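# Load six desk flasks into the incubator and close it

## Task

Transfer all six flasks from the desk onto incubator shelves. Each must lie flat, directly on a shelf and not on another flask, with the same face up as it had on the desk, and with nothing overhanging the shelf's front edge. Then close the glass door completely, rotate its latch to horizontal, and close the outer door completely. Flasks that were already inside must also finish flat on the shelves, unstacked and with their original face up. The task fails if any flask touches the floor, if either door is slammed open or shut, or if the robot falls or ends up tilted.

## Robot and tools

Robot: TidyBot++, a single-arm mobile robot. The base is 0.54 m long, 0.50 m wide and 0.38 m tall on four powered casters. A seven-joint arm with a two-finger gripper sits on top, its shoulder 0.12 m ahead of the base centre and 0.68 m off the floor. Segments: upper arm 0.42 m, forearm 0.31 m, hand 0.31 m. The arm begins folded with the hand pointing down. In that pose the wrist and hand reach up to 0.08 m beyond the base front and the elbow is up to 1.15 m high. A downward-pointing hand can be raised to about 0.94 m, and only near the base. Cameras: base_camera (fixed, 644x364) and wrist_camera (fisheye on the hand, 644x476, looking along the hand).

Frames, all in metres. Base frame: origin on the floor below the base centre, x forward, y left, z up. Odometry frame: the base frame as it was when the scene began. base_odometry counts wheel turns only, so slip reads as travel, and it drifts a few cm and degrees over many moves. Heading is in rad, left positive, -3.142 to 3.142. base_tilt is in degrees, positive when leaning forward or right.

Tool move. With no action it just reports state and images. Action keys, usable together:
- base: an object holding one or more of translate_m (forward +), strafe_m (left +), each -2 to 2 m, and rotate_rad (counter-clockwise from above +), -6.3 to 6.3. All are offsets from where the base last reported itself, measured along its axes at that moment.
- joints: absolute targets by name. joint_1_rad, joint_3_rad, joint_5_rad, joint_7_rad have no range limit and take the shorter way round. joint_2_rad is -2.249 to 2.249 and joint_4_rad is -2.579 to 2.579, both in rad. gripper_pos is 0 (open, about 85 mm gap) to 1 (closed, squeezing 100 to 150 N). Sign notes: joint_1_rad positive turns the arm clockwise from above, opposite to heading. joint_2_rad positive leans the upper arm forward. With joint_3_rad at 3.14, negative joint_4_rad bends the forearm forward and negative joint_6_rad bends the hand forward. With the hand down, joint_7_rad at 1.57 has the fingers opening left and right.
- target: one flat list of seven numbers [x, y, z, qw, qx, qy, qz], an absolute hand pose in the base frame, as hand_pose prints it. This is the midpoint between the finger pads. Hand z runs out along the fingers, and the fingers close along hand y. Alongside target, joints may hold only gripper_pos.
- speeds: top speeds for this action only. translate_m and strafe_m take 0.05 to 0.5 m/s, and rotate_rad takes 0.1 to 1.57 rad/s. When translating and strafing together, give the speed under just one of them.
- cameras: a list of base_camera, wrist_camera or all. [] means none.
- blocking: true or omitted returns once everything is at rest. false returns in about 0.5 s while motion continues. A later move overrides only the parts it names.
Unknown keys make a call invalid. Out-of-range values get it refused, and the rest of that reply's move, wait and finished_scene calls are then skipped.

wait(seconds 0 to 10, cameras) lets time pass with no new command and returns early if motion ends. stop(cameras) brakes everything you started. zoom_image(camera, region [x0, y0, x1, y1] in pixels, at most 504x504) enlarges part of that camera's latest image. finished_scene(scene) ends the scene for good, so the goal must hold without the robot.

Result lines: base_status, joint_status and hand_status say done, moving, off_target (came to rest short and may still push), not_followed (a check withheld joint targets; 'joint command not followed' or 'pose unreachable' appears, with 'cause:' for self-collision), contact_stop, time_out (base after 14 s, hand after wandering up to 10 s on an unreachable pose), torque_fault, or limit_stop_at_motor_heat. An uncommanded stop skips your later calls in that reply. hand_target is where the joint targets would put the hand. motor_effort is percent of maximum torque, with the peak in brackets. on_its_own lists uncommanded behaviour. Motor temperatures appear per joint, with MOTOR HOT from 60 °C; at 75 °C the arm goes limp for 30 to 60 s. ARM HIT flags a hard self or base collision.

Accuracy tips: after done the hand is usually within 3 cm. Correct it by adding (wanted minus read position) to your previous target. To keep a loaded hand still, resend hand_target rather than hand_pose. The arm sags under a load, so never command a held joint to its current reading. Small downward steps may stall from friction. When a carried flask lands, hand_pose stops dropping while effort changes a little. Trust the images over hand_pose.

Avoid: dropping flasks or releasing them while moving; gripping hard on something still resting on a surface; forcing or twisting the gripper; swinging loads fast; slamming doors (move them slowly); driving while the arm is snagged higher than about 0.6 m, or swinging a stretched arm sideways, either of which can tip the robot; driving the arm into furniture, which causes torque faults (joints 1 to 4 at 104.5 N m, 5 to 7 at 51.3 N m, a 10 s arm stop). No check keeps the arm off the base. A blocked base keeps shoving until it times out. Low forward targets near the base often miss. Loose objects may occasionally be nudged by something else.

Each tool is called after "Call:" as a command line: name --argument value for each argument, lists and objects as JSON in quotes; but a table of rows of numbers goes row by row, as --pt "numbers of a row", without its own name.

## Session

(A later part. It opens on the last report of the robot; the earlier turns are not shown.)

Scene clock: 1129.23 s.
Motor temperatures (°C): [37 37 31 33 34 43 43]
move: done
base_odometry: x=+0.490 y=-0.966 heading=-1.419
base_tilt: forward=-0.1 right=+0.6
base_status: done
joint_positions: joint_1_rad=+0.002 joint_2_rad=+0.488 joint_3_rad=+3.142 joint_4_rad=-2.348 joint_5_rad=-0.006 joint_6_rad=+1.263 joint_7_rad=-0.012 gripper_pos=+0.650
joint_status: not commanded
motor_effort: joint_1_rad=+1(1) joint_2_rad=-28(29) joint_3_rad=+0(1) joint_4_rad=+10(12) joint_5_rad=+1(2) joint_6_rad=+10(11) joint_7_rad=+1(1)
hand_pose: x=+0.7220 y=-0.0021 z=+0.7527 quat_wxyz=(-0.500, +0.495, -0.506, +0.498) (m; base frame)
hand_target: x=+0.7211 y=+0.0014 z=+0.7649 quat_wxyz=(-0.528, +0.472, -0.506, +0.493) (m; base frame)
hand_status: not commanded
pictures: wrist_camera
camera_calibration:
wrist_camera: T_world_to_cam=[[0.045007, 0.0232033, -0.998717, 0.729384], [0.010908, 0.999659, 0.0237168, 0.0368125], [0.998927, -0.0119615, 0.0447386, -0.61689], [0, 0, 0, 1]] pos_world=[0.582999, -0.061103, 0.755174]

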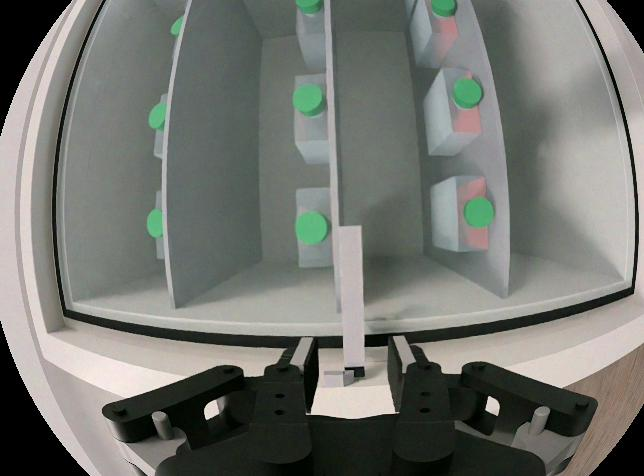

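Call:
zoom_image --camera "wrist_camera" --region '[290, 210, 410, 400]'

Scaled by 2.653.

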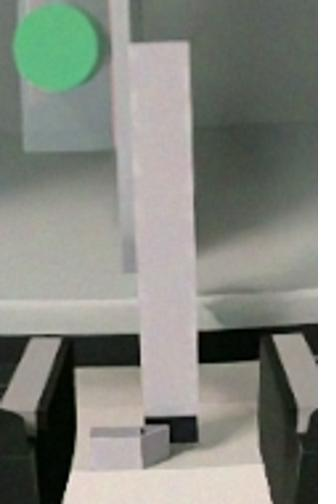

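Call:
move --base '{"translate_m": -0.55}' --speeds '{"translate_m": 0.4}' --joints '{"gripper_pos": 1.0, "joint_7_rad": 1.57}'

Scene clock: 1141.03 s.
Motor temperatures (°C): [37 37 31 33 34 43 43]
move: done
base_odometry: x=+0.407 y=-0.422 heading=-1.418
base_tilt: forward=-0.2 right=+0.6
base_status: done
joint_positions: joint_1_rad=+0.002 joint_2_rad=+0.488 joint_3_rad=+3.142 joint_4_rad=-2.349 joint_5_rad=-0.006 joint_6_rad=+1.263 joint_7_rad=+1.498 gripper_pos=+0.999
joint_status: all done
motor_effort: joint_1_rad=+1(1) joint_2_rad=-27(29) joint_3_rad=+0(1) joint_4_rad=+11(12) joint_5_rad=+1(1) joint_6_rad=+10(11) joint_7_rad=+0(2)
hand_pose: x=+0.7220 y=-0.0021 z=+0.7530 quat_wxyz=(-0.023, +0.707, -0.029, +0.706) (m; base frame)
hand_target: x=+0.7211 y=+0.0014 z=+0.7649 quat_wxyz=(+0.000, +0.691, +0.000, +0.722) (m; base frame)
hand_status: not commanded
pictures: base_camera, wrist_camera
camera_calibration:
wrist_camera: T_world_to_cam=[[0.0393021, -0.995585, -0.0852358, 0.0439054], [0.000771552, 0.0853319, -0.996352, 0.810247], [0.999227, 0.039093, 0.00412187, -0.586437], [0, 0, 0, 1]] pos_world=[0.583633, -0.00250276, 0.813451]

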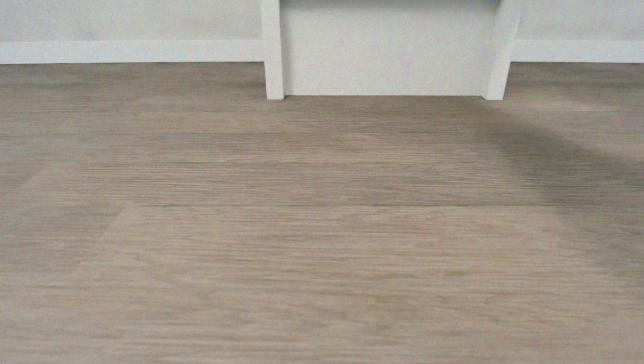

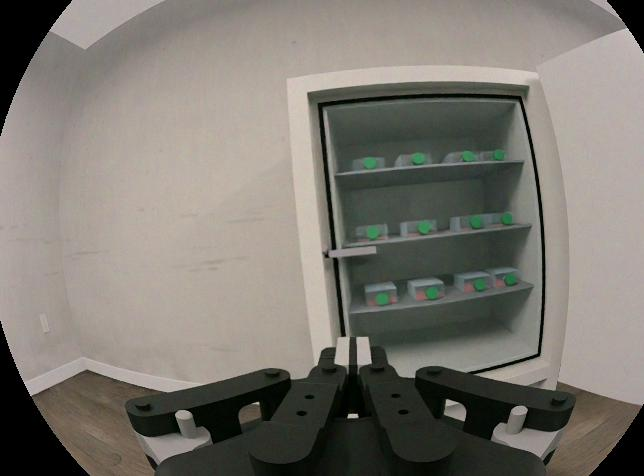

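Call:
zoom_image --camera "wrist_camera" --region '[300, 140, 560, 320]'

Scaled by 1.938.

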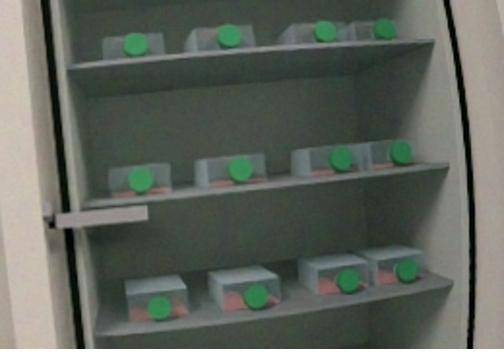

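Call:
move --base '{"translate_m": -0.09, "strafe_m": -1.67, "rotate_rad": 1.642}' --speeds '{"strafe_m": 0.45, "rotate_rad": 0.5}'

Scene clock: 1146.87 s.
Motor temperatures (°C): [37 37 31 33 34 43 43]
move: done
base_odometry: x=-1.258 y=-0.587 heading=+0.224
base_tilt: forward=-0.2 right=+0.6
base_status: done
joint_positions: joint_1_rad=-0.001 joint_2_rad=+0.487 joint_3_rad=+3.142 joint_4_rad=-2.349 joint_5_rad=-0.006 joint_6_rad=+1.263 joint_7_rad=+1.498 gripper_pos=+0.999
joint_status: not commanded
motor_effort: joint_1_rad=+0(3) joint_2_rad=-27(29) joint_3_rad=+0(2) joint_4_rad=+10(12) joint_5_rad=+1(2) joint_6_rad=+10(11) joint_7_rad=+0(1)
hand_pose: x=+0.7219 y=-0.0002 z=+0.7531 quat_wxyz=(-0.025, +0.707, -0.028, +0.706) (m; base frame)
hand_target: x=+0.7211 y=+0.0014 z=+0.7649 quat_wxyz=(+0.000, +0.691, +0.000, +0.722) (m; base frame)
hand_status: not commanded
pictures: base_camera, wrist_camera
camera_calibration:
wrist_camera: T_world_to_cam=[[0.0424155, -0.99545, -0.0853189, 0.0435535], [0.000802905, 0.0854297, -0.996344, 0.810302], [0.9991, 0.0421919, 0.00442279, -0.586549], [0, 0, 0, 1]] pos_world=[0.583523, -0.00112084, 0.813649]

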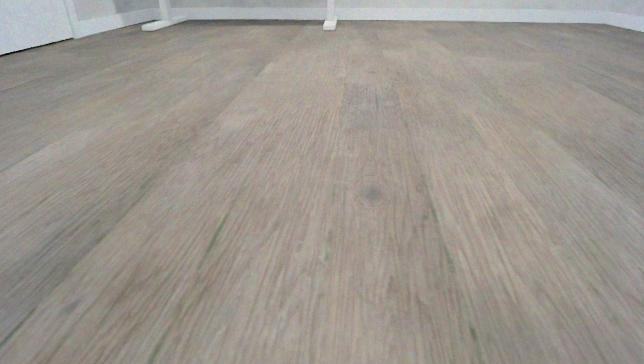

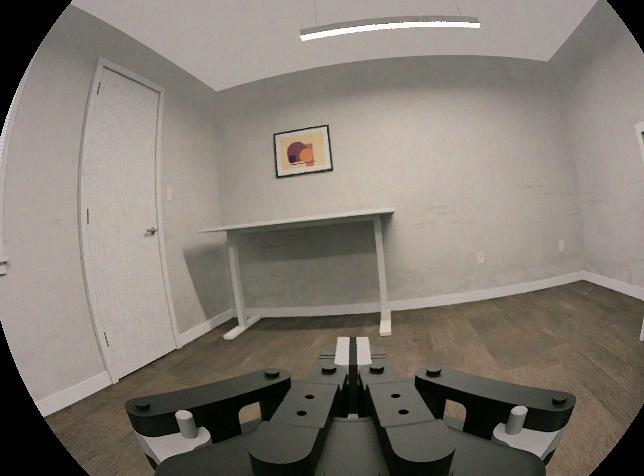

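Call:
move --base '{"translate_m": -0.09, "strafe_m": -0.88}' --speeds '{"strafe_m": 0.35}' --joints '{"joint_7_rad": 1.63}'

Scene clock: 1152.33 s.
Motor temperatures (°C): [37 38 31 33 34 43 43]
move: done
base_odometry: x=-1.150 y=-1.465 heading=+0.224
base_tilt: forward=-0.1 right=+0.6
base_status: done
joint_positions: joint_1_rad=-0.001 joint_2_rad=+0.487 joint_3_rad=+3.142 joint_4_rad=-2.349 joint_5_rad=-0.006 joint_6_rad=+1.263 joint_7_rad=+1.568 gripper_pos=+0.999
joint_status: all done
motor_effort: joint_1_rad=+1(4) joint_2_rad=-28(28) joint_3_rad=+0(2) joint_4_rad=+10(11) joint_5_rad=+1(2) joint_6_rad=+10(11) joint_7_rad=+1(2)
hand_pose: x=+0.7219 y=-0.0003 z=+0.7531 quat_wxyz=(+0.000, +0.708, -0.003, +0.706) (m; base frame)
hand_target: x=+0.7211 y=+0.0014 z=+0.7649 quat_wxyz=(+0.021, +0.691, +0.020, +0.722) (m; base frame)
hand_status: not commanded
pictures: base_camera, wrist_camera
camera_calibration:
wrist_camera: T_world_to_cam=[[0.0424574, -0.998989, -0.0147792, -0.00965104], [0.000543195, 0.0148156, -0.99989, 0.813183], [0.999098, 0.0424447, 0.00117168, -0.584082], [0, 0, 0, 1]] pos_world=[0.583523, 0.00310213, 0.813636]

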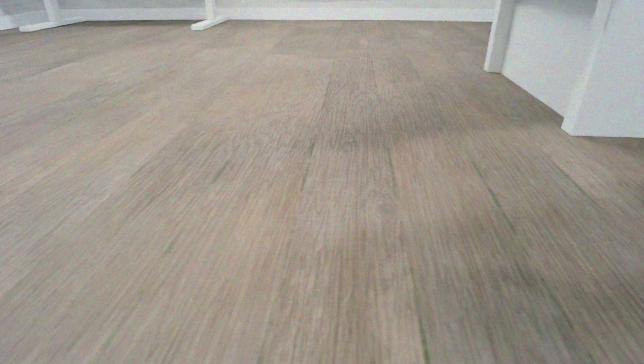

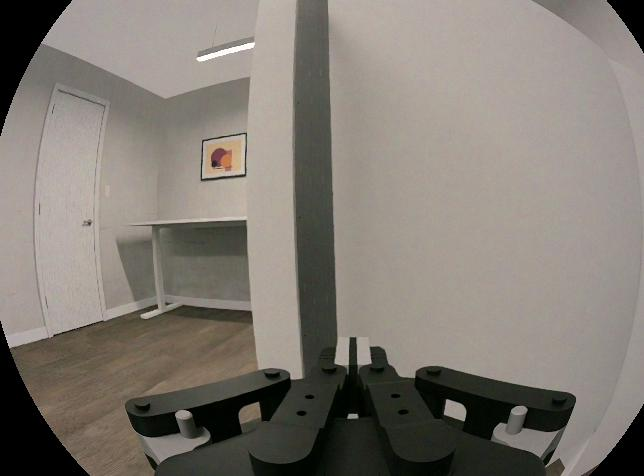

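Call:
zoom_image --camera "wrist_camera" --region '[220, 0, 420, 200]'

Call:
zoom_image --camera "wrist_camera" --region '[220, 190, 420, 390]'

Scaled by 2.520.

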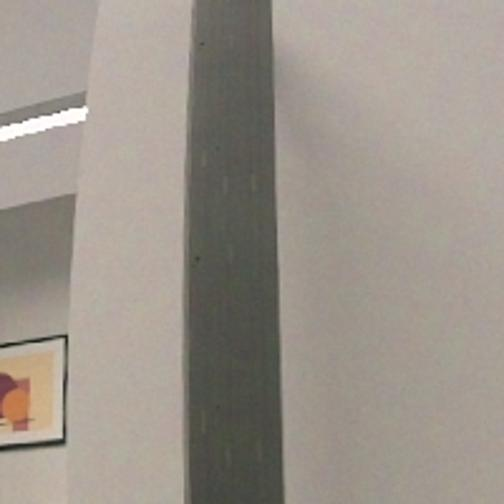

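Scaled by 2.520.

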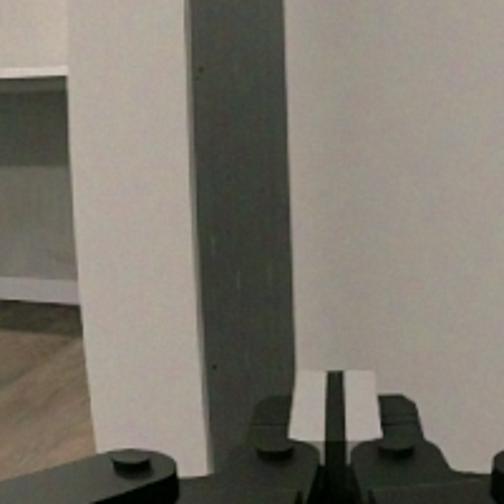

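Call:
move --base '{"strafe_m": -0.05}' --speeds '{"strafe_m": 0.15}' --cameras '[]'

Call:
move --base '{"translate_m": 0.075}' --speeds '{"translate_m": 0.1}' --cameras '["wrist_camera"]'

Scene clock: 1158.57 s.
Motor temperatures (°C): [37 38 31 33 34 43 43]
move: done
base_odometry: x=-1.139 y=-1.514 heading=+0.224
base_tilt: forward=-0.2 right=+0.6
base_status: done
joint_positions: joint_1_rad=+0.003 joint_2_rad=+0.487 joint_3_rad=+3.142 joint_4_rad=-2.349 joint_5_rad=-0.006 joint_6_rad=+1.263 joint_7_rad=+1.568 gripper_pos=+0.999
joint_status: not commanded
motor_effort: joint_1_rad=+1(3) joint_2_rad=-28(28) joint_3_rad=+0(2) joint_4_rad=+10(11) joint_5_rad=+1(2) joint_6_rad=+9(11) joint_7_rad=+0(1)
hand_pose: x=+0.7219 y=-0.0023 z=+0.7531 quat_wxyz=(+0.002, +0.708, -0.005, +0.706) (m; base frame)
hand_target: x=+0.7211 y=+0.0014 z=+0.7649 quat_wxyz=(+0.021, +0.691, +0.020, +0.722) (m; base frame)
hand_status: not commanded
pictures: none
No camera images: "cameras" was empty.

Scene clock: 1159.90 s.
Motor temperatures (°C): [37 38 31 33 34 43 43]
move: done
base_odometry: x=-1.066 y=-1.497 heading=+0.223
base_tilt: forward=-0.2 right=+0.6
base_status: done
joint_positions: joint_1_rad=+0.003 joint_2_rad=+0.487 joint_3_rad=+3.142 joint_4_rad=-2.349 joint_5_rad=-0.006 joint_6_rad=+1.264 joint_7_rad=+1.568 gripper_pos=+0.999
joint_status: not commanded
motor_effort: joint_1_rad=+0(1) joint_2_rad=-28(29) joint_3_rad=+0(1) joint_4_rad=+10(12) joint_5_rad=+1(1) joint_6_rad=+10(11) joint_7_rad=+0(1)
hand_pose: x=+0.7219 y=-0.0023 z=+0.7534 quat_wxyz=(+0.002, +0.708, -0.005, +0.707) (m; base frame)
hand_target: x=+0.7211 y=+0.0014 z=+0.7649 quat_wxyz=(+0.021, +0.691, +0.020, +0.722) (m; base frame)
hand_status: not commanded
pictures: wrist_camera
camera_calibration:
wrist_camera: T_world_to_cam=[[0.0389666, -0.999132, -0.0147593, -0.00920721], [0.00109523, 0.0148132, -0.99989, 0.812981], [0.99924, 0.0389462, 0.0016715, -0.584509], [0, 0, 0, 1]] pos_world=[0.583533, 0.00152234, 0.813733]

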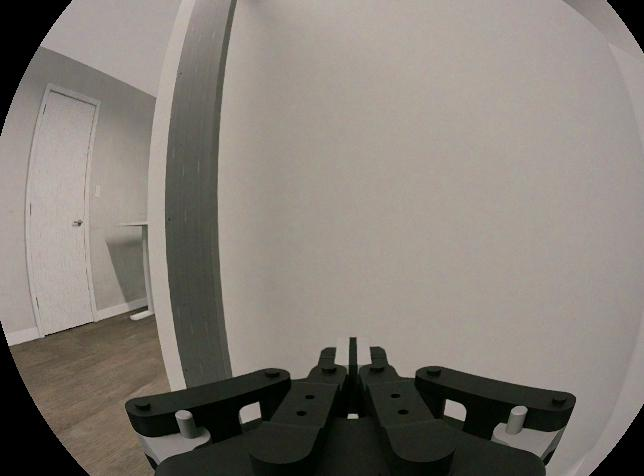

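Call:
move --base '{"translate_m": 0.225, "strafe_m": 0.243, "rotate_rad": -0.297}' --speeds '{"translate_m": 0.15, "rotate_rad": 0.14}'

Scene clock: 1163.70 s.
Motor temperatures (°C): [37 38 31 33 34 43 43]
move: done
base_odometry: x=-0.900 y=-1.210 heading=-0.074
base_tilt: forward=-0.2 right=+0.5
base_status: done
joint_positions: joint_1_rad=+0.012 joint_2_rad=+0.489 joint_3_rad=+3.150 joint_4_rad=-2.347 joint_5_rad=-0.008 joint_6_rad=+1.267 joint_7_rad=+1.568 gripper_pos=+0.999
joint_status: not commanded
motor_effort: joint_1_rad=-2(5) joint_2_rad=-28(30) joint_3_rad=-3(6) joint_4_rad=+10(14) joint_5_rad=+3(6) joint_6_rad=+10(11) joint_7_rad=+0(1)
hand_pose: x=+0.7224 y=-0.0124 z=+0.7539 quat_wxyz=(+0.009, +0.707, -0.010, +0.708) (m; base frame)
hand_target: x=+0.7211 y=+0.0014 z=+0.7649 quat_wxyz=(+0.021, +0.691, +0.020, +0.722) (m; base frame)
hand_status: not commanded
pictures: base_camera, wrist_camera
camera_calibration:
wrist_camera: T_world_to_cam=[[0.0212023, -0.999709, -0.0115144, -0.00887669], [0.00419238, 0.0116058, -0.999924, 0.811465], [0.999766, 0.0211524, 0.00443723, -0.587236], [0, 0, 0, 1]] pos_world=[0.583885, -0.00587029, 0.813906]

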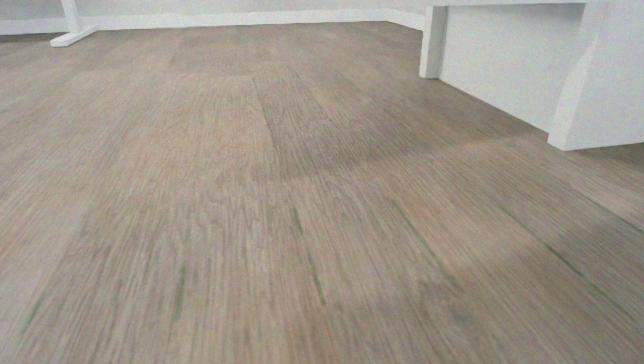

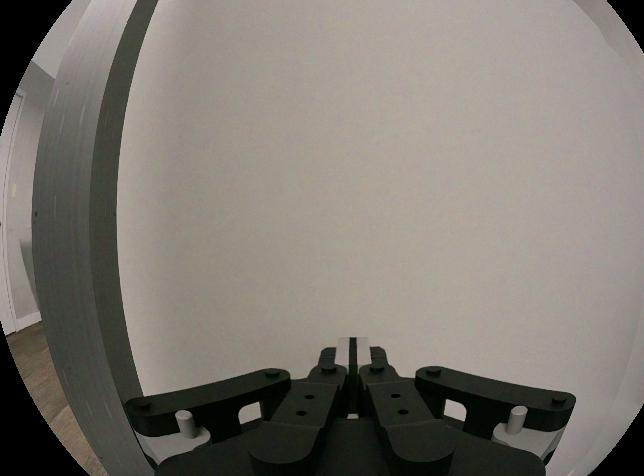

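Call:
move --base '{"translate_m": -0.025, "strafe_m": -0.055}' --speeds '{"strafe_m": 0.12}' --cameras '["wrist_camera"]'

Call:
move --base '{"translate_m": 0.06}' --speeds '{"translate_m": 0.1}' --cameras '["wrist_camera"]'

Scene clock: 1169.67 s.
Motor temperatures (°C): [37 38 31 33 34 43 43]
move: done
base_odometry: x=-0.929 y=-1.263 heading=-0.074
base_tilt: forward=-0.2 right=+0.6
base_status: done
joint_positions: joint_1_rad=+0.001 joint_2_rad=+0.489 joint_3_rad=+3.147 joint_4_rad=-2.347 joint_5_rad=-0.008 joint_6_rad=+1.267 joint_7_rad=+1.568 gripper_pos=+0.999
joint_status: not commanded
motor_effort: joint_1_rad=+1(3) joint_2_rad=-28(29) joint_3_rad=+0(2) joint_4_rad=+10(11) joint_5_rad=+0(2) joint_6_rad=+10(11) joint_7_rad=+1(1)
hand_pose: x=+0.7225 y=-0.0040 z=+0.7539 quat_wxyz=(+0.004, +0.707, -0.005, +0.708) (m; base frame)
hand_target: x=+0.7211 y=+0.0014 z=+0.7649 quat_wxyz=(+0.021, +0.691, +0.020, +0.722) (m; base frame)
hand_status: not commanded
pictures: wrist_camera
camera_calibration:
wrist_camera: T_world_to_cam=[[0.0352026, -0.999297, -0.0128615, -0.00964126], [0.00399622, 0.0130101, -0.999907, 0.811496], [0.999372, 0.0351479, 0.0044514, -0.587213], [0, 0, 0, 1]] pos_world=[0.583941, 0.000447182, 0.813911]

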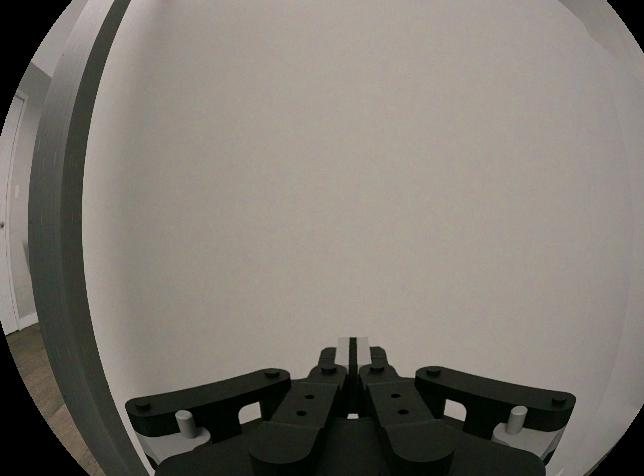

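Scene clock: 1170.83 s.
Motor temperatures (°C): [37 38 31 33 34 43 43]
move: done
base_odometry: x=-0.869 y=-1.268 heading=-0.075
base_tilt: forward=-0.1 right=+0.6
base_status: done
joint_positions: joint_1_rad=+0.001 joint_2_rad=+0.488 joint_3_rad=+3.147 joint_4_rad=-2.353 joint_5_rad=-0.008 joint_6_rad=+1.269 joint_7_rad=+1.568 gripper_pos=+0.999
joint_status: not commanded
motor_effort: joint_1_rad=+1(2) joint_2_rad=-28(30) joint_3_rad=+0(2) joint_4_rad=+11(18) joint_5_rad=+1(2) joint_6_rad=+10(10) joint_7_rad=+1(1)
hand_pose: x=+0.7207 y=-0.0040 z=+0.7529 quat_wxyz=(+0.004, +0.707, -0.005, +0.707) (m; base frame)
hand_target: x=+0.7211 y=+0.0014 z=+0.7649 quat_wxyz=(+0.021, +0.691, +0.020, +0.722) (m; base frame)
hand_status: not commanded
pictures: wrist_camera
camera_calibration:
wrist_camera: T_world_to_cam=[[0.0351705, -0.999297, -0.012952, -0.00950158], [0.00149565, 0.0130127, -0.999914, 0.812279], [0.99938, 0.0351481, 0.00195226, -0.583587], [0, 0, 0, 1]] pos_world=[0.582345, 0.000447177, 0.813225]

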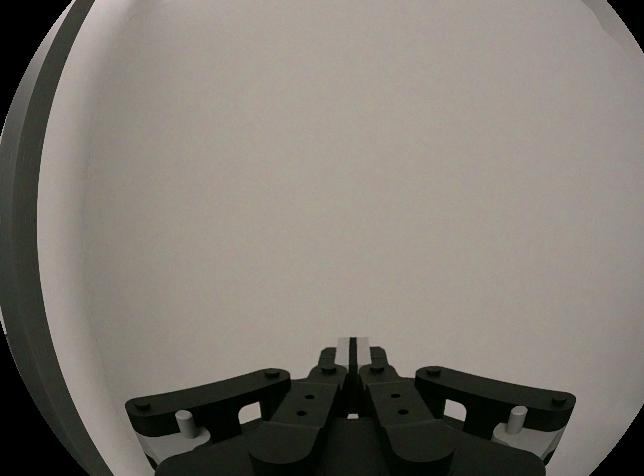

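Call:
move --base '{"translate_m": 0.197, "strafe_m": 0.231, "rotate_rad": -0.297}' --speeds '{"translate_m": 0.15, "rotate_rad": 0.14}' --cameras '["wrist_camera"]'

Call:
move --base '{"translate_m": 0.197, "strafe_m": 0.231, "rotate_rad": -0.297}' --speeds '{"translate_m": 0.15, "rotate_rad": 0.14}'

Scene clock: 1175.20 s.
Motor temperatures (°C): [37 38 31 33 34 43 43]
move: done
base_odometry: x=-0.655 y=-1.052 heading=-0.371
base_tilt: forward=-0.2 right=+0.6
base_status: done
joint_positions: joint_1_rad=+0.001 joint_2_rad=+0.484 joint_3_rad=+3.147 joint_4_rad=-2.361 joint_5_rad=-0.008 joint_6_rad=+1.271 joint_7_rad=+1.568 gripper_pos=+0.999
joint_status: not commanded
motor_effort: joint_1_rad=+1(3) joint_2_rad=-28(29) joint_3_rad=+0(2) joint_4_rad=+10(17) joint_5_rad=+0(3) joint_6_rad=+10(11) joint_7_rad=+1(1)
hand_pose: x=+0.7180 y=-0.0038 z=+0.7522 quat_wxyz=(+0.004, +0.708, -0.005, +0.706) (m; base frame)
hand_target: x=+0.7211 y=+0.0014 z=+0.7649 quat_wxyz=(+0.021, +0.691, +0.020, +0.722) (m; base frame)
hand_status: not commanded
pictures: wrist_camera
camera_calibration:
wrist_camera: T_world_to_cam=[[0.0354338, -0.999287, -0.0130484, -0.00929014], [-0.00130879, 0.0130101, -0.999915, 0.813622], [0.999371, 0.0354478, -0.000846863, -0.578718], [0, 0, 0, 1]] pos_world=[0.579748, 0.000645455, 0.812941]

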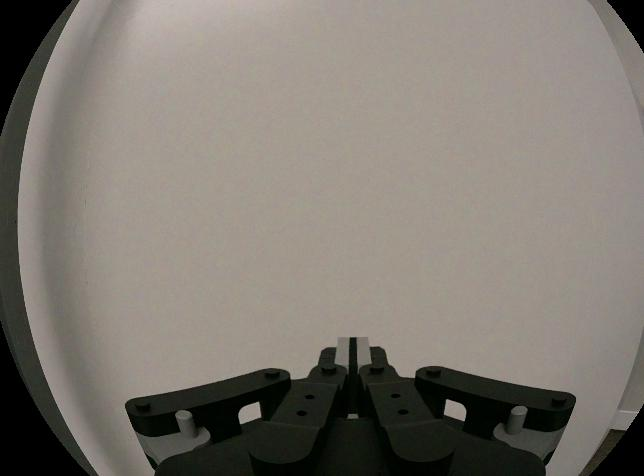

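Scene clock: 1177.87 s.
Motor temperatures (°C): [37 38 31 33 34 43 43]
move: done
base_odometry: x=-0.388 y=-0.908 heading=-0.669
base_tilt: forward=-0.2 right=+0.5
base_status: done
joint_positions: joint_1_rad=+0.001 joint_2_rad=+0.484 joint_3_rad=+3.147 joint_4_rad=-2.365 joint_5_rad=-0.008 joint_6_rad=+1.273 joint_7_rad=+1.568 gripper_pos=+0.999
joint_status: not commanded
motor_effort: joint_1_rad=+1(3) joint_2_rad=-27(28) joint_3_rad=+0(1) joint_4_rad=+10(18) joint_5_rad=+0(2) joint_6_rad=+10(11) joint_7_rad=+0(1)
hand_pose: x=+0.7168 y=-0.0038 z=+0.7520 quat_wxyz=(+0.004, +0.709, -0.005, +0.706) (m; base frame)
hand_target: x=+0.7211 y=+0.0014 z=+0.7649 quat_wxyz=(+0.021, +0.691, +0.020, +0.722) (m; base frame)
hand_status: not commanded
pictures: base_camera, wrist_camera
camera_calibration:
wrist_camera: T_world_to_cam=[[0.0354286, -0.999287, -0.013065, -0.00923721], [-0.00170894, 0.0130126, -0.999914, 0.813654], [0.999371, 0.0354478, -0.0012467, -0.577295], [0, 0, 0, 1]] pos_world=[0.578649, 0.000645451, 0.812744]

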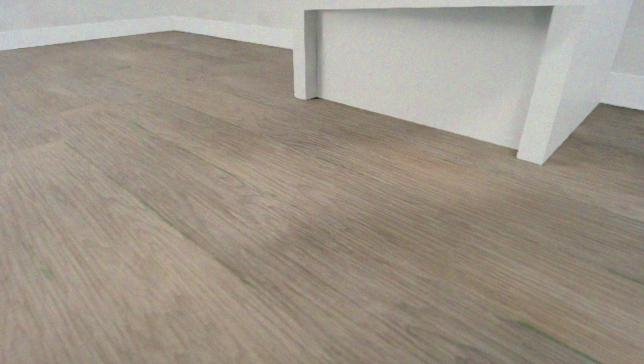

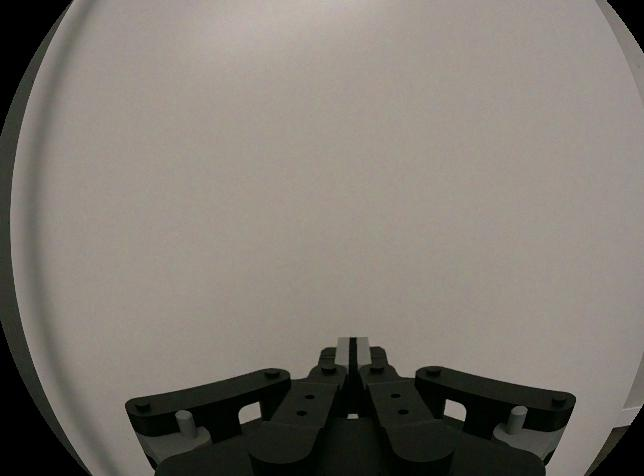

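Call:
move --base '{"translate_m": 0.196, "strafe_m": 0.231, "rotate_rad": -0.297}' --speeds '{"translate_m": 0.14, "rotate_rad": 0.14}' --cameras '["wrist_camera"]'

Call:
move --base '{"translate_m": 0.196, "strafe_m": 0.231, "rotate_rad": -0.297}' --speeds '{"translate_m": 0.13, "rotate_rad": 0.14}'

Scene clock: 1181.33 s.
Motor temperatures (°C): [37 38 31 33 34 43 43]
move: done
base_odometry: x=-0.091 y=-0.848 heading=-0.966
base_tilt: forward=-0.1 right=+0.5
base_status: done
joint_positions: joint_1_rad=-0.002 joint_2_rad=+0.483 joint_3_rad=+3.146 joint_4_rad=-2.365 joint_5_rad=-0.008 joint_6_rad=+1.275 joint_7_rad=+1.568 gripper_pos=+0.999
joint_status: not commanded
motor_effort: joint_1_rad=+1(3) joint_2_rad=-27(29) joint_3_rad=+0(3) joint_4_rad=+10(17) joint_5_rad=+1(3) joint_6_rad=+10(11) joint_7_rad=+0(1)
hand_pose: x=+0.7166 y=-0.0023 z=+0.7526 quat_wxyz=(+0.003, +0.708, -0.004, +0.706) (m; base frame)
hand_target: x=+0.7211 y=+0.0014 z=+0.7649 quat_wxyz=(+0.021, +0.691, +0.020, +0.722) (m; base frame)
hand_status: not commanded
pictures: wrist_camera
camera_calibration:
wrist_camera: T_world_to_cam=[[0.0380492, -0.99919, -0.0131083, -0.00951764], [-0.000145195, 0.0131123, -0.999914, 0.813125], [0.999276, 0.0380478, 0.000353835, -0.578277], [0, 0, 0, 1]] pos_world=[0.578338, 0.00183031, 0.813135]

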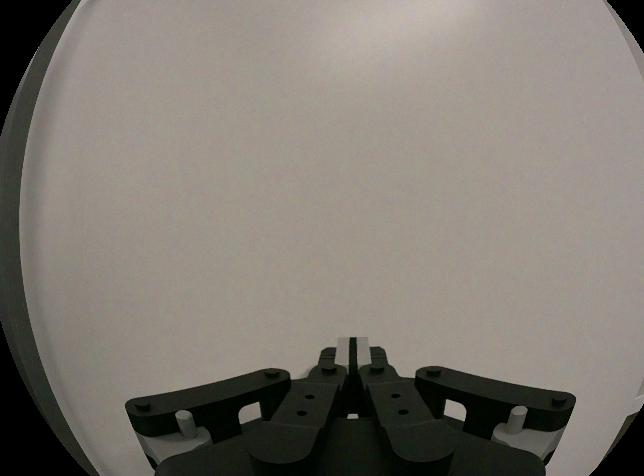

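Scene clock: 1184.30 s.
Motor temperatures (°C): [37 38 31 33 34 43 43]
move: done
base_odometry: x=+0.211 y=-0.879 heading=-1.264
base_tilt: forward=-0.2 right=+0.6
base_status: done
joint_positions: joint_1_rad=-0.003 joint_2_rad=+0.482 joint_3_rad=+3.146 joint_4_rad=-2.365 joint_5_rad=-0.008 joint_6_rad=+1.276 joint_7_rad=+1.568 gripper_pos=+0.999
joint_status: not commanded
motor_effort: joint_1_rad=+1(3) joint_2_rad=-28(28) joint_3_rad=+0(3) joint_4_rad=+10(18) joint_5_rad=+0(3) joint_6_rad=+10(11) joint_7_rad=+1(1)
hand_pose: x=+0.7166 y=-0.0014 z=+0.7535 quat_wxyz=(+0.002, +0.707, -0.004, +0.707) (m; base frame)
hand_target: x=+0.7211 y=+0.0014 z=+0.7649 quat_wxyz=(+0.021, +0.691, +0.020, +0.722) (m; base frame)
hand_status: not commanded
pictures: base_camera, wrist_camera
camera_calibration:
wrist_camera: T_world_to_cam=[[0.0394763, -0.999134, -0.0131243, -0.00972167], [0.00203418, 0.0132148, -0.999911, 0.812542], [0.999218, 0.0394461, 0.00255409, -0.579853], [0, 0, 0, 1]] pos_world=[0.57813, 0.00242207, 0.813822]

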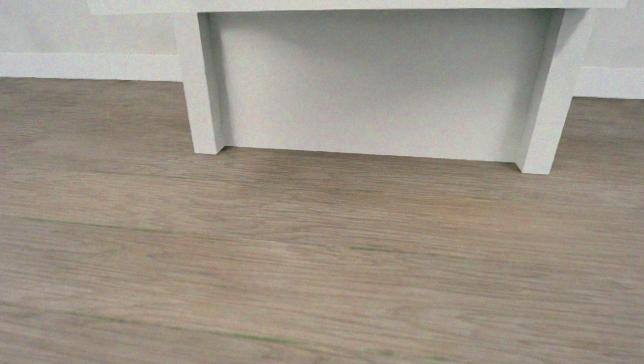

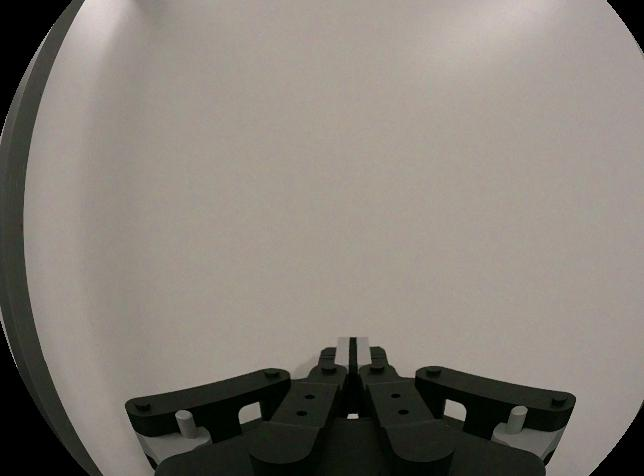

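Call:
move --base '{"translate_m": 0.111, "strafe_m": 0.152, "rotate_rad": -0.198}' --speeds '{"translate_m": 0.1, "rotate_rad": 0.1}'

Scene clock: 1188.80 s.
Motor temperatures (°C): [37 38 30 33 34 43 43]
move: done
base_odometry: x=+0.390 y=-0.939 heading=-1.462
base_tilt: forward=-0.1 right=+0.6
base_status: done
joint_positions: joint_1_rad=-0.003 joint_2_rad=+0.482 joint_3_rad=+3.146 joint_4_rad=-2.365 joint_5_rad=-0.008 joint_6_rad=+1.277 joint_7_rad=+1.568 gripper_pos=+0.999
joint_status: not commanded
motor_effort: joint_1_rad=+1(3) joint_2_rad=-28(28) joint_3_rad=+0(2) joint_4_rad=+10(17) joint_5_rad=+1(2) joint_6_rad=+10(11) joint_7_rad=+0(1)
hand_pose: x=+0.7167 y=-0.0015 z=+0.7542 quat_wxyz=(+0.002, +0.707, -0.004, +0.708) (m; base frame)
hand_target: x=+0.7211 y=+0.0014 z=+0.7649 quat_wxyz=(+0.021, +0.691, +0.020, +0.722) (m; base frame)
hand_status: not commanded
pictures: base_camera, wrist_camera
camera_calibration:
wrist_camera: T_world_to_cam=[[0.0393986, -0.999138, -0.0130574, -0.00972534], [0.00373601, 0.0132148, -0.999906, 0.811944], [0.999217, 0.0393461, 0.00425344, -0.581234], [0, 0, 0, 1]] pos_world=[0.578128, 0.00242265, 0.814213]

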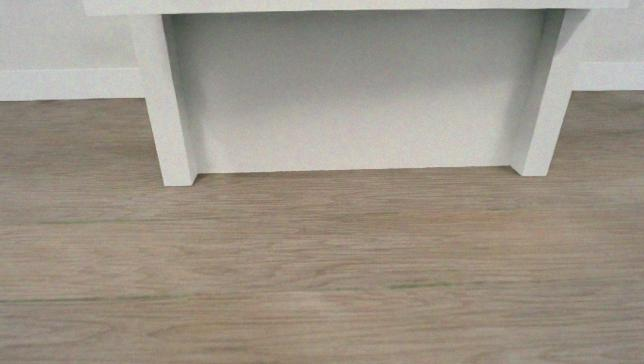

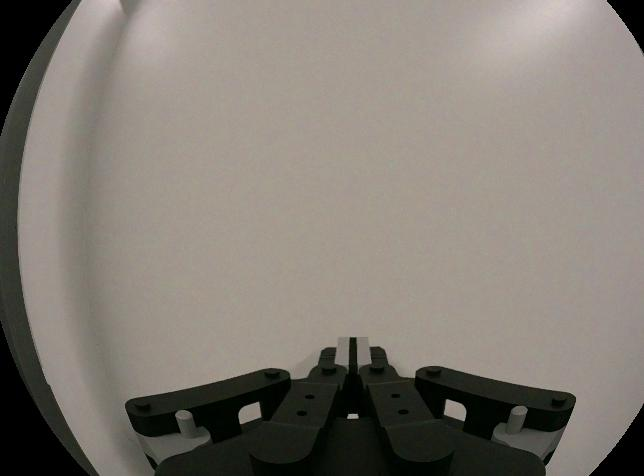

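Call:
move --base '{"translate_m": 0.03}' --speeds '{"translate_m": 0.05}' --cameras '["base_camera"]'

Call:
move --base '{"translate_m": 0.015}' --speeds '{"translate_m": 0.05}' --cameras '["base_camera"]'

Scene clock: 1190.87 s.
Motor temperatures (°C): [37 38 30 33 34 43 43]
move: done
base_odometry: x=+0.393 y=-0.968 heading=-1.462
base_tilt: forward=-0.1 right=+0.6
base_status: done
joint_positions: joint_1_rad=-0.003 joint_2_rad=+0.482 joint_3_rad=+3.146 joint_4_rad=-2.365 joint_5_rad=-0.008 joint_6_rad=+1.277 joint_7_rad=+1.568 gripper_pos=+0.999
joint_status: not commanded
motor_effort: joint_1_rad=+1(1) joint_2_rad=-27(29) joint_3_rad=+0(1) joint_4_rad=+11(16) joint_5_rad=+0(2) joint_6_rad=+10(10) joint_7_rad=+1(1)
hand_pose: x=+0.7166 y=-0.0015 z=+0.7542 quat_wxyz=(+0.002, +0.707, -0.004, +0.707) (m; base frame)
hand_target: x=+0.7211 y=+0.0014 z=+0.7649 quat_wxyz=(+0.021, +0.691, +0.020, +0.722) (m; base frame)
hand_status: not commanded
pictures: base_camera

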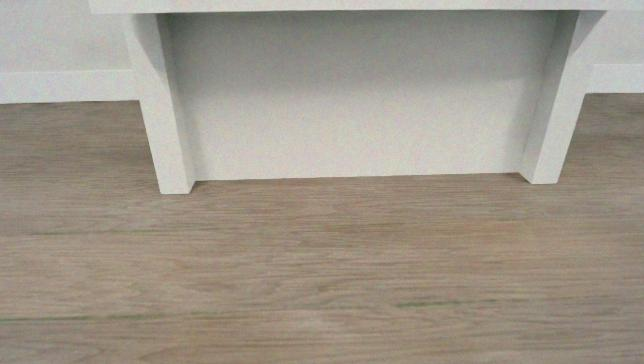

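Scene clock: 1191.67 s.
Motor temperatures (°C): [37 38 30 33 34 43 43]
move: done
base_odometry: x=+0.395 y=-0.983 heading=-1.462
base_tilt: forward=-0.1 right=+0.5
base_status: done
joint_positions: joint_1_rad=-0.003 joint_2_rad=+0.482 joint_3_rad=+3.146 joint_4_rad=-2.365 joint_5_rad=-0.008 joint_6_rad=+1.278 joint_7_rad=+1.568 gripper_pos=+0.999
joint_status: not commanded
motor_effort: joint_1_rad=+1(1) joint_2_rad=-27(30) joint_3_rad=+0(1) joint_4_rad=+10(14) joint_5_rad=+0(1) joint_6_rad=+9(11) joint_7_rad=+1(1)
hand_pose: x=+0.7166 y=-0.0015 z=+0.7539 quat_wxyz=(+0.002, +0.707, -0.004, +0.707) (m; base frame)
hand_target: x=+0.7211 y=+0.0014 z=+0.7649 quat_wxyz=(+0.021, +0.691, +0.020, +0.722) (m; base frame)
hand_status: not commanded
pictures: base_camera

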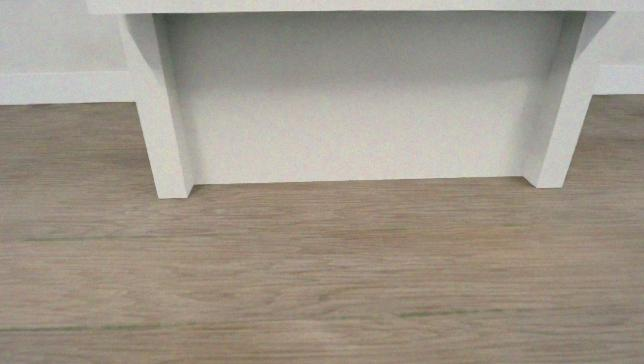

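Call:
move --base '{"translate_m": 0.015}' --speeds '{"translate_m": 0.05}' --cameras '[]'

Call:
move --base '{"translate_m": 0.015}' --speeds '{"translate_m": 0.05}' --cameras '["base_camera", "wrist_camera"]'

Scene clock: 1192.80 s.
Motor temperatures (°C): [37 38 30 33 34 43 43]
move: done
base_odometry: x=+0.397 y=-0.998 heading=-1.461
base_tilt: forward=-0.1 right=+0.5
base_status: done
joint_positions: joint_1_rad=-0.003 joint_2_rad=+0.482 joint_3_rad=+3.146 joint_4_rad=-2.370 joint_5_rad=-0.008 joint_6_rad=+1.280 joint_7_rad=+1.568 gripper_pos=+0.999
joint_status: not commanded
motor_effort: joint_1_rad=+0(2) joint_2_rad=-27(28) joint_3_rad=+0(2) joint_4_rad=+12(19) joint_5_rad=+0(1) joint_6_rad=+9(11) joint_7_rad=+1(1)
hand_pose: x=+0.7152 y=-0.0015 z=+0.7531 quat_wxyz=(+0.002, +0.707, -0.004, +0.707) (m; base frame)
hand_target: x=+0.7211 y=+0.0014 z=+0.7649 quat_wxyz=(+0.021, +0.691, +0.020, +0.722) (m; base frame)
hand_status: not commanded
pictures: none
No camera images: "cameras" was empty.

Scene clock: 1193.67 s.
Motor temperatures (°C): [37 38 30 33 34 43 43]
move: done
base_odometry: x=+0.398 y=-1.013 heading=-1.461
base_tilt: forward=-0.2 right=+0.5
base_status: done
joint_positions: joint_1_rad=-0.003 joint_2_rad=+0.459 joint_3_rad=+3.146 joint_4_rad=-2.411 joint_5_rad=-0.008 joint_6_rad=+1.290 joint_7_rad=+1.568 gripper_pos=+0.999
joint_status: not commanded
motor_effort: joint_1_rad=-1(1) joint_2_rad=-21(27) joint_3_rad=-1(1) joint_4_rad=+20(25) joint_5_rad=+2(3) joint_6_rad=+8(10) joint_7_rad=+0(1)
hand_pose: x=+0.7010 y=-0.0016 z=+0.7530 quat_wxyz=(+0.002, +0.711, -0.004, +0.704) (m; base frame)
hand_target: x=+0.7211 y=+0.0014 z=+0.7649 quat_wxyz=(+0.021, +0.691, +0.020, +0.722) (m; base frame)
hand_status: not commanded
pictures: base_camera, wrist_camera
camera_calibration:
wrist_camera: T_world_to_cam=[[0.03915, -0.999141, -0.0135928, -0.00865376], [-0.00736875, 0.0133142, -0.999884, 0.818601], [0.999206, 0.0392456, -0.00684117, -0.557218], [0, 0, 0, 1]] pos_world=[0.563147, 0.00232307, 0.814577]

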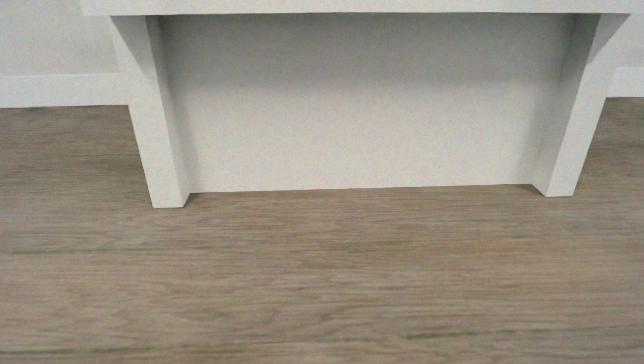

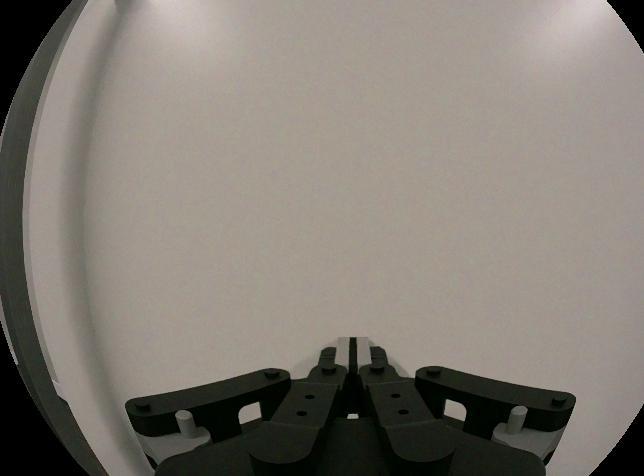

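Call:
move --base '{"translate_m": 0.012}' --speeds '{"translate_m": 0.05}' --cameras '[]'

Call:
move --base '{"translate_m": -0.5}' --speeds '{"translate_m": 0.25}'

Scene clock: 1195.10 s.
Motor temperatures (°C): [37 38 30 33 34 43 43]
move: done
base_odometry: x=+0.400 y=-1.024 heading=-1.461
base_tilt: forward=-0.2 right=+0.6
base_status: done
joint_positions: joint_1_rad=-0.002 joint_2_rad=+0.442 joint_3_rad=+3.146 joint_4_rad=-2.444 joint_5_rad=-0.008 joint_6_rad=+1.298 joint_7_rad=+1.568 gripper_pos=+0.999
joint_status: not commanded
motor_effort: joint_1_rad=-2(2) joint_2_rad=-17(22) joint_3_rad=-1(2) joint_4_rad=+25(29) joint_5_rad=+3(4) joint_6_rad=+6(9) joint_7_rad=+1(1)
hand_pose: x=+0.6898 y=-0.0017 z=+0.7529 quat_wxyz=(+0.002, +0.713, -0.004, +0.701) (m; base frame)
hand_target: x=+0.7211 y=+0.0014 z=+0.7649 quat_wxyz=(+0.021, +0.691, +0.020, +0.722) (m; base frame)
hand_status: not commanded
pictures: none
No camera images: "cameras" was empty.

Scene clock: 1198.00 s.
Motor temperatures (°C): [37 38 30 33 34 43 43]
move: done
base_odometry: x=+0.345 y=-0.527 heading=-1.461
base_tilt: forward=-0.2 right=+0.6
base_status: done
joint_positions: joint_1_rad=-0.002 joint_2_rad=+0.487 joint_3_rad=+3.146 joint_4_rad=-2.354 joint_5_rad=-0.008 joint_6_rad=+1.299 joint_7_rad=+1.568 gripper_pos=+0.999
joint_status: not commanded
motor_effort: joint_1_rad=+1(3) joint_2_rad=-28(30) joint_3_rad=+0(2) joint_4_rad=+10(24) joint_5_rad=+2(4) joint_6_rad=+10(11) joint_7_rad=+0(1)
hand_pose: x=+0.7202 y=-0.0017 z=+0.7624 quat_wxyz=(+0.002, +0.697, -0.004, +0.717) (m; base frame)
hand_target: x=+0.7211 y=+0.0014 z=+0.7649 quat_wxyz=(+0.021, +0.691, +0.020, +0.722) (m; base frame)
hand_status: not commanded
pictures: base_camera, wrist_camera
camera_calibration:
wrist_camera: T_world_to_cam=[[0.0393388, -0.999157, -0.0117734, -0.0109594], [0.031356, 0.0130111, -0.999424, 0.799862], [0.998734, 0.0389469, 0.0318414, -0.605503], [0, 0, 0, 1]] pos_world=[0.580087, 0.00222529, 0.818552]

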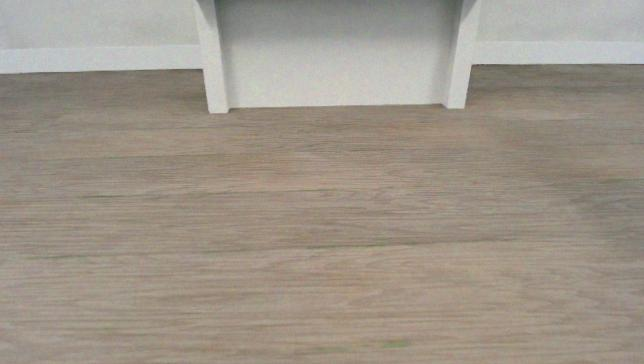

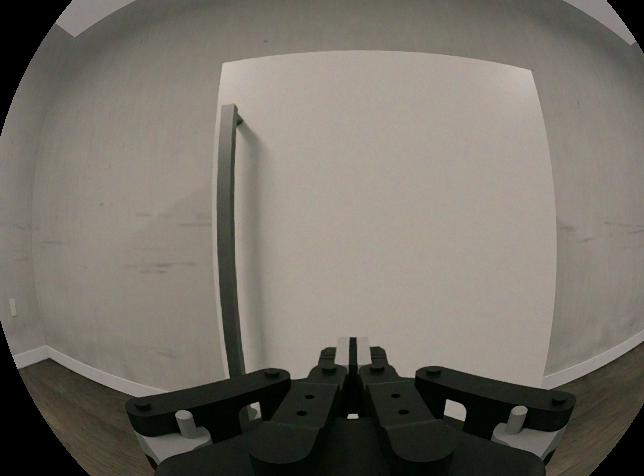

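Call:
move --base '{"strafe_m": 0.6, "translate_m": 0.1}' --speeds '{"strafe_m": 0.45}' --cameras '["wrist_camera"]'

Call:
zoom_image --camera "wrist_camera" --region '[380, 60, 560, 380]'

Scene clock: 1206.30 s.
Motor temperatures (°C): [37 38 30 33 34 43 43]
move: done
base_odometry: x=+0.953 y=-0.561 heading=-1.461
base_tilt: forward=-0.1 right=+0.6
base_status: done
joint_positions: joint_1_rad=-0.002 joint_2_rad=+0.487 joint_3_rad=+3.146 joint_4_rad=-2.354 joint_5_rad=-0.008 joint_6_rad=+1.299 joint_7_rad=+1.568 gripper_pos=+0.999
joint_status: not commanded
motor_effort: joint_1_rad=+1(3) joint_2_rad=-28(28) joint_3_rad=+0(2) joint_4_rad=+10(11) joint_5_rad=+1(2) joint_6_rad=+10(11) joint_7_rad=+0(1)
hand_pose: x=+0.7202 y=-0.0021 z=+0.7624 quat_wxyz=(+0.002, +0.697, -0.004, +0.717) (m; base frame)
hand_target: x=+0.7211 y=+0.0014 z=+0.7649 quat_wxyz=(+0.021, +0.691, +0.020, +0.722) (m; base frame)
hand_status: not commanded
pictures: wrist_camera
camera_calibration:
wrist_camera: T_world_to_cam=[[0.0387398, -0.99918, -0.0117923, -0.0108928], [0.0313638, 0.0130112, -0.999423, 0.799861], [0.998757, 0.0383476, 0.0318421, -0.605506], [0, 0, 0, 1]] pos_world=[0.580089, 0.00192874, 0.818552]

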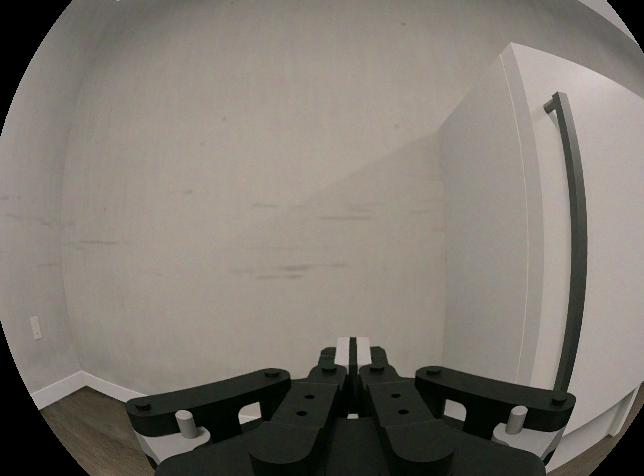

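Scaled by 1.575.

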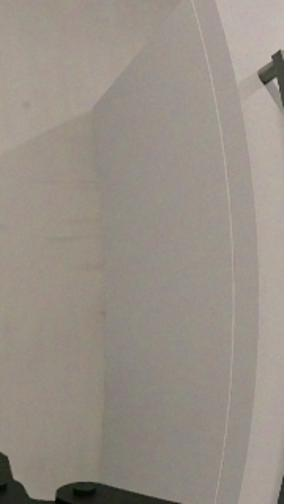

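Call:
move --cameras '["base_camera", "wrist_camera"]'

Scene clock: 1210.17 s.
Motor temperatures (°C): [37 38 30 33 34 43 43]
base_odometry: x=+0.953 y=-0.561 heading=-1.461
base_tilt: forward=-0.2 right=+0.5
base_status: done
joint_positions: joint_1_rad=-0.002 joint_2_rad=+0.487 joint_3_rad=+3.146 joint_4_rad=-2.354 joint_5_rad=-0.008 joint_6_rad=+1.299 joint_7_rad=+1.568 gripper_pos=+0.999
joint_status: not commanded
motor_effort: joint_1_rad=+1(3) joint_2_rad=-27(28) joint_3_rad=+0(2) joint_4_rad=+10(11) joint_5_rad=+1(2) joint_6_rad=+10(11) joint_7_rad=+1(1)
hand_pose: x=+0.7202 y=-0.0021 z=+0.7624 quat_wxyz=(+0.002, +0.697, -0.004, +0.717) (m; base frame)
hand_target: x=+0.7211 y=+0.0014 z=+0.7649 quat_wxyz=(+0.021, +0.691, +0.020, +0.722) (m; base frame)
hand_status: not commanded
pictures: base_camera, wrist_camera
camera_calibration:
wrist_camera: T_world_to_cam=[[0.0387398, -0.99918, -0.0117923, -0.0108928], [0.0313638, 0.0130112, -0.999423, 0.799861], [0.998757, 0.0383476, 0.0318421, -0.605506], [0, 0, 0, 1]] pos_world=[0.580089, 0.00192874, 0.818552]

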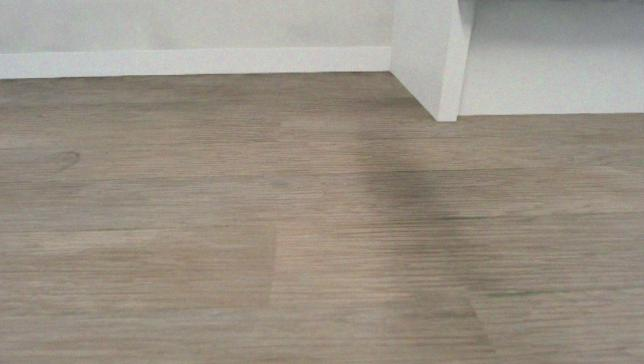

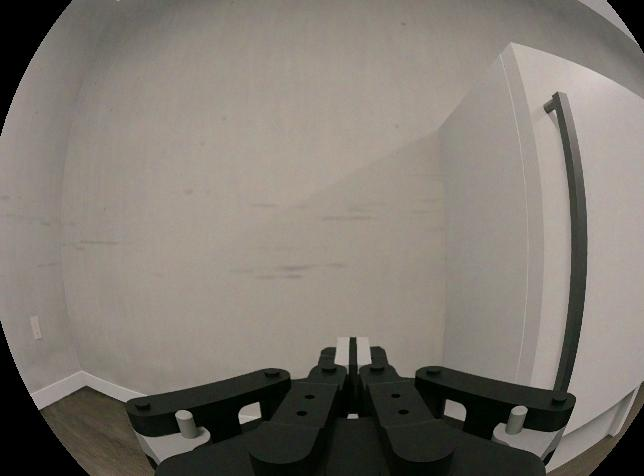

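Call:
finished_scene --scene 1

The scene is finished: the task was done.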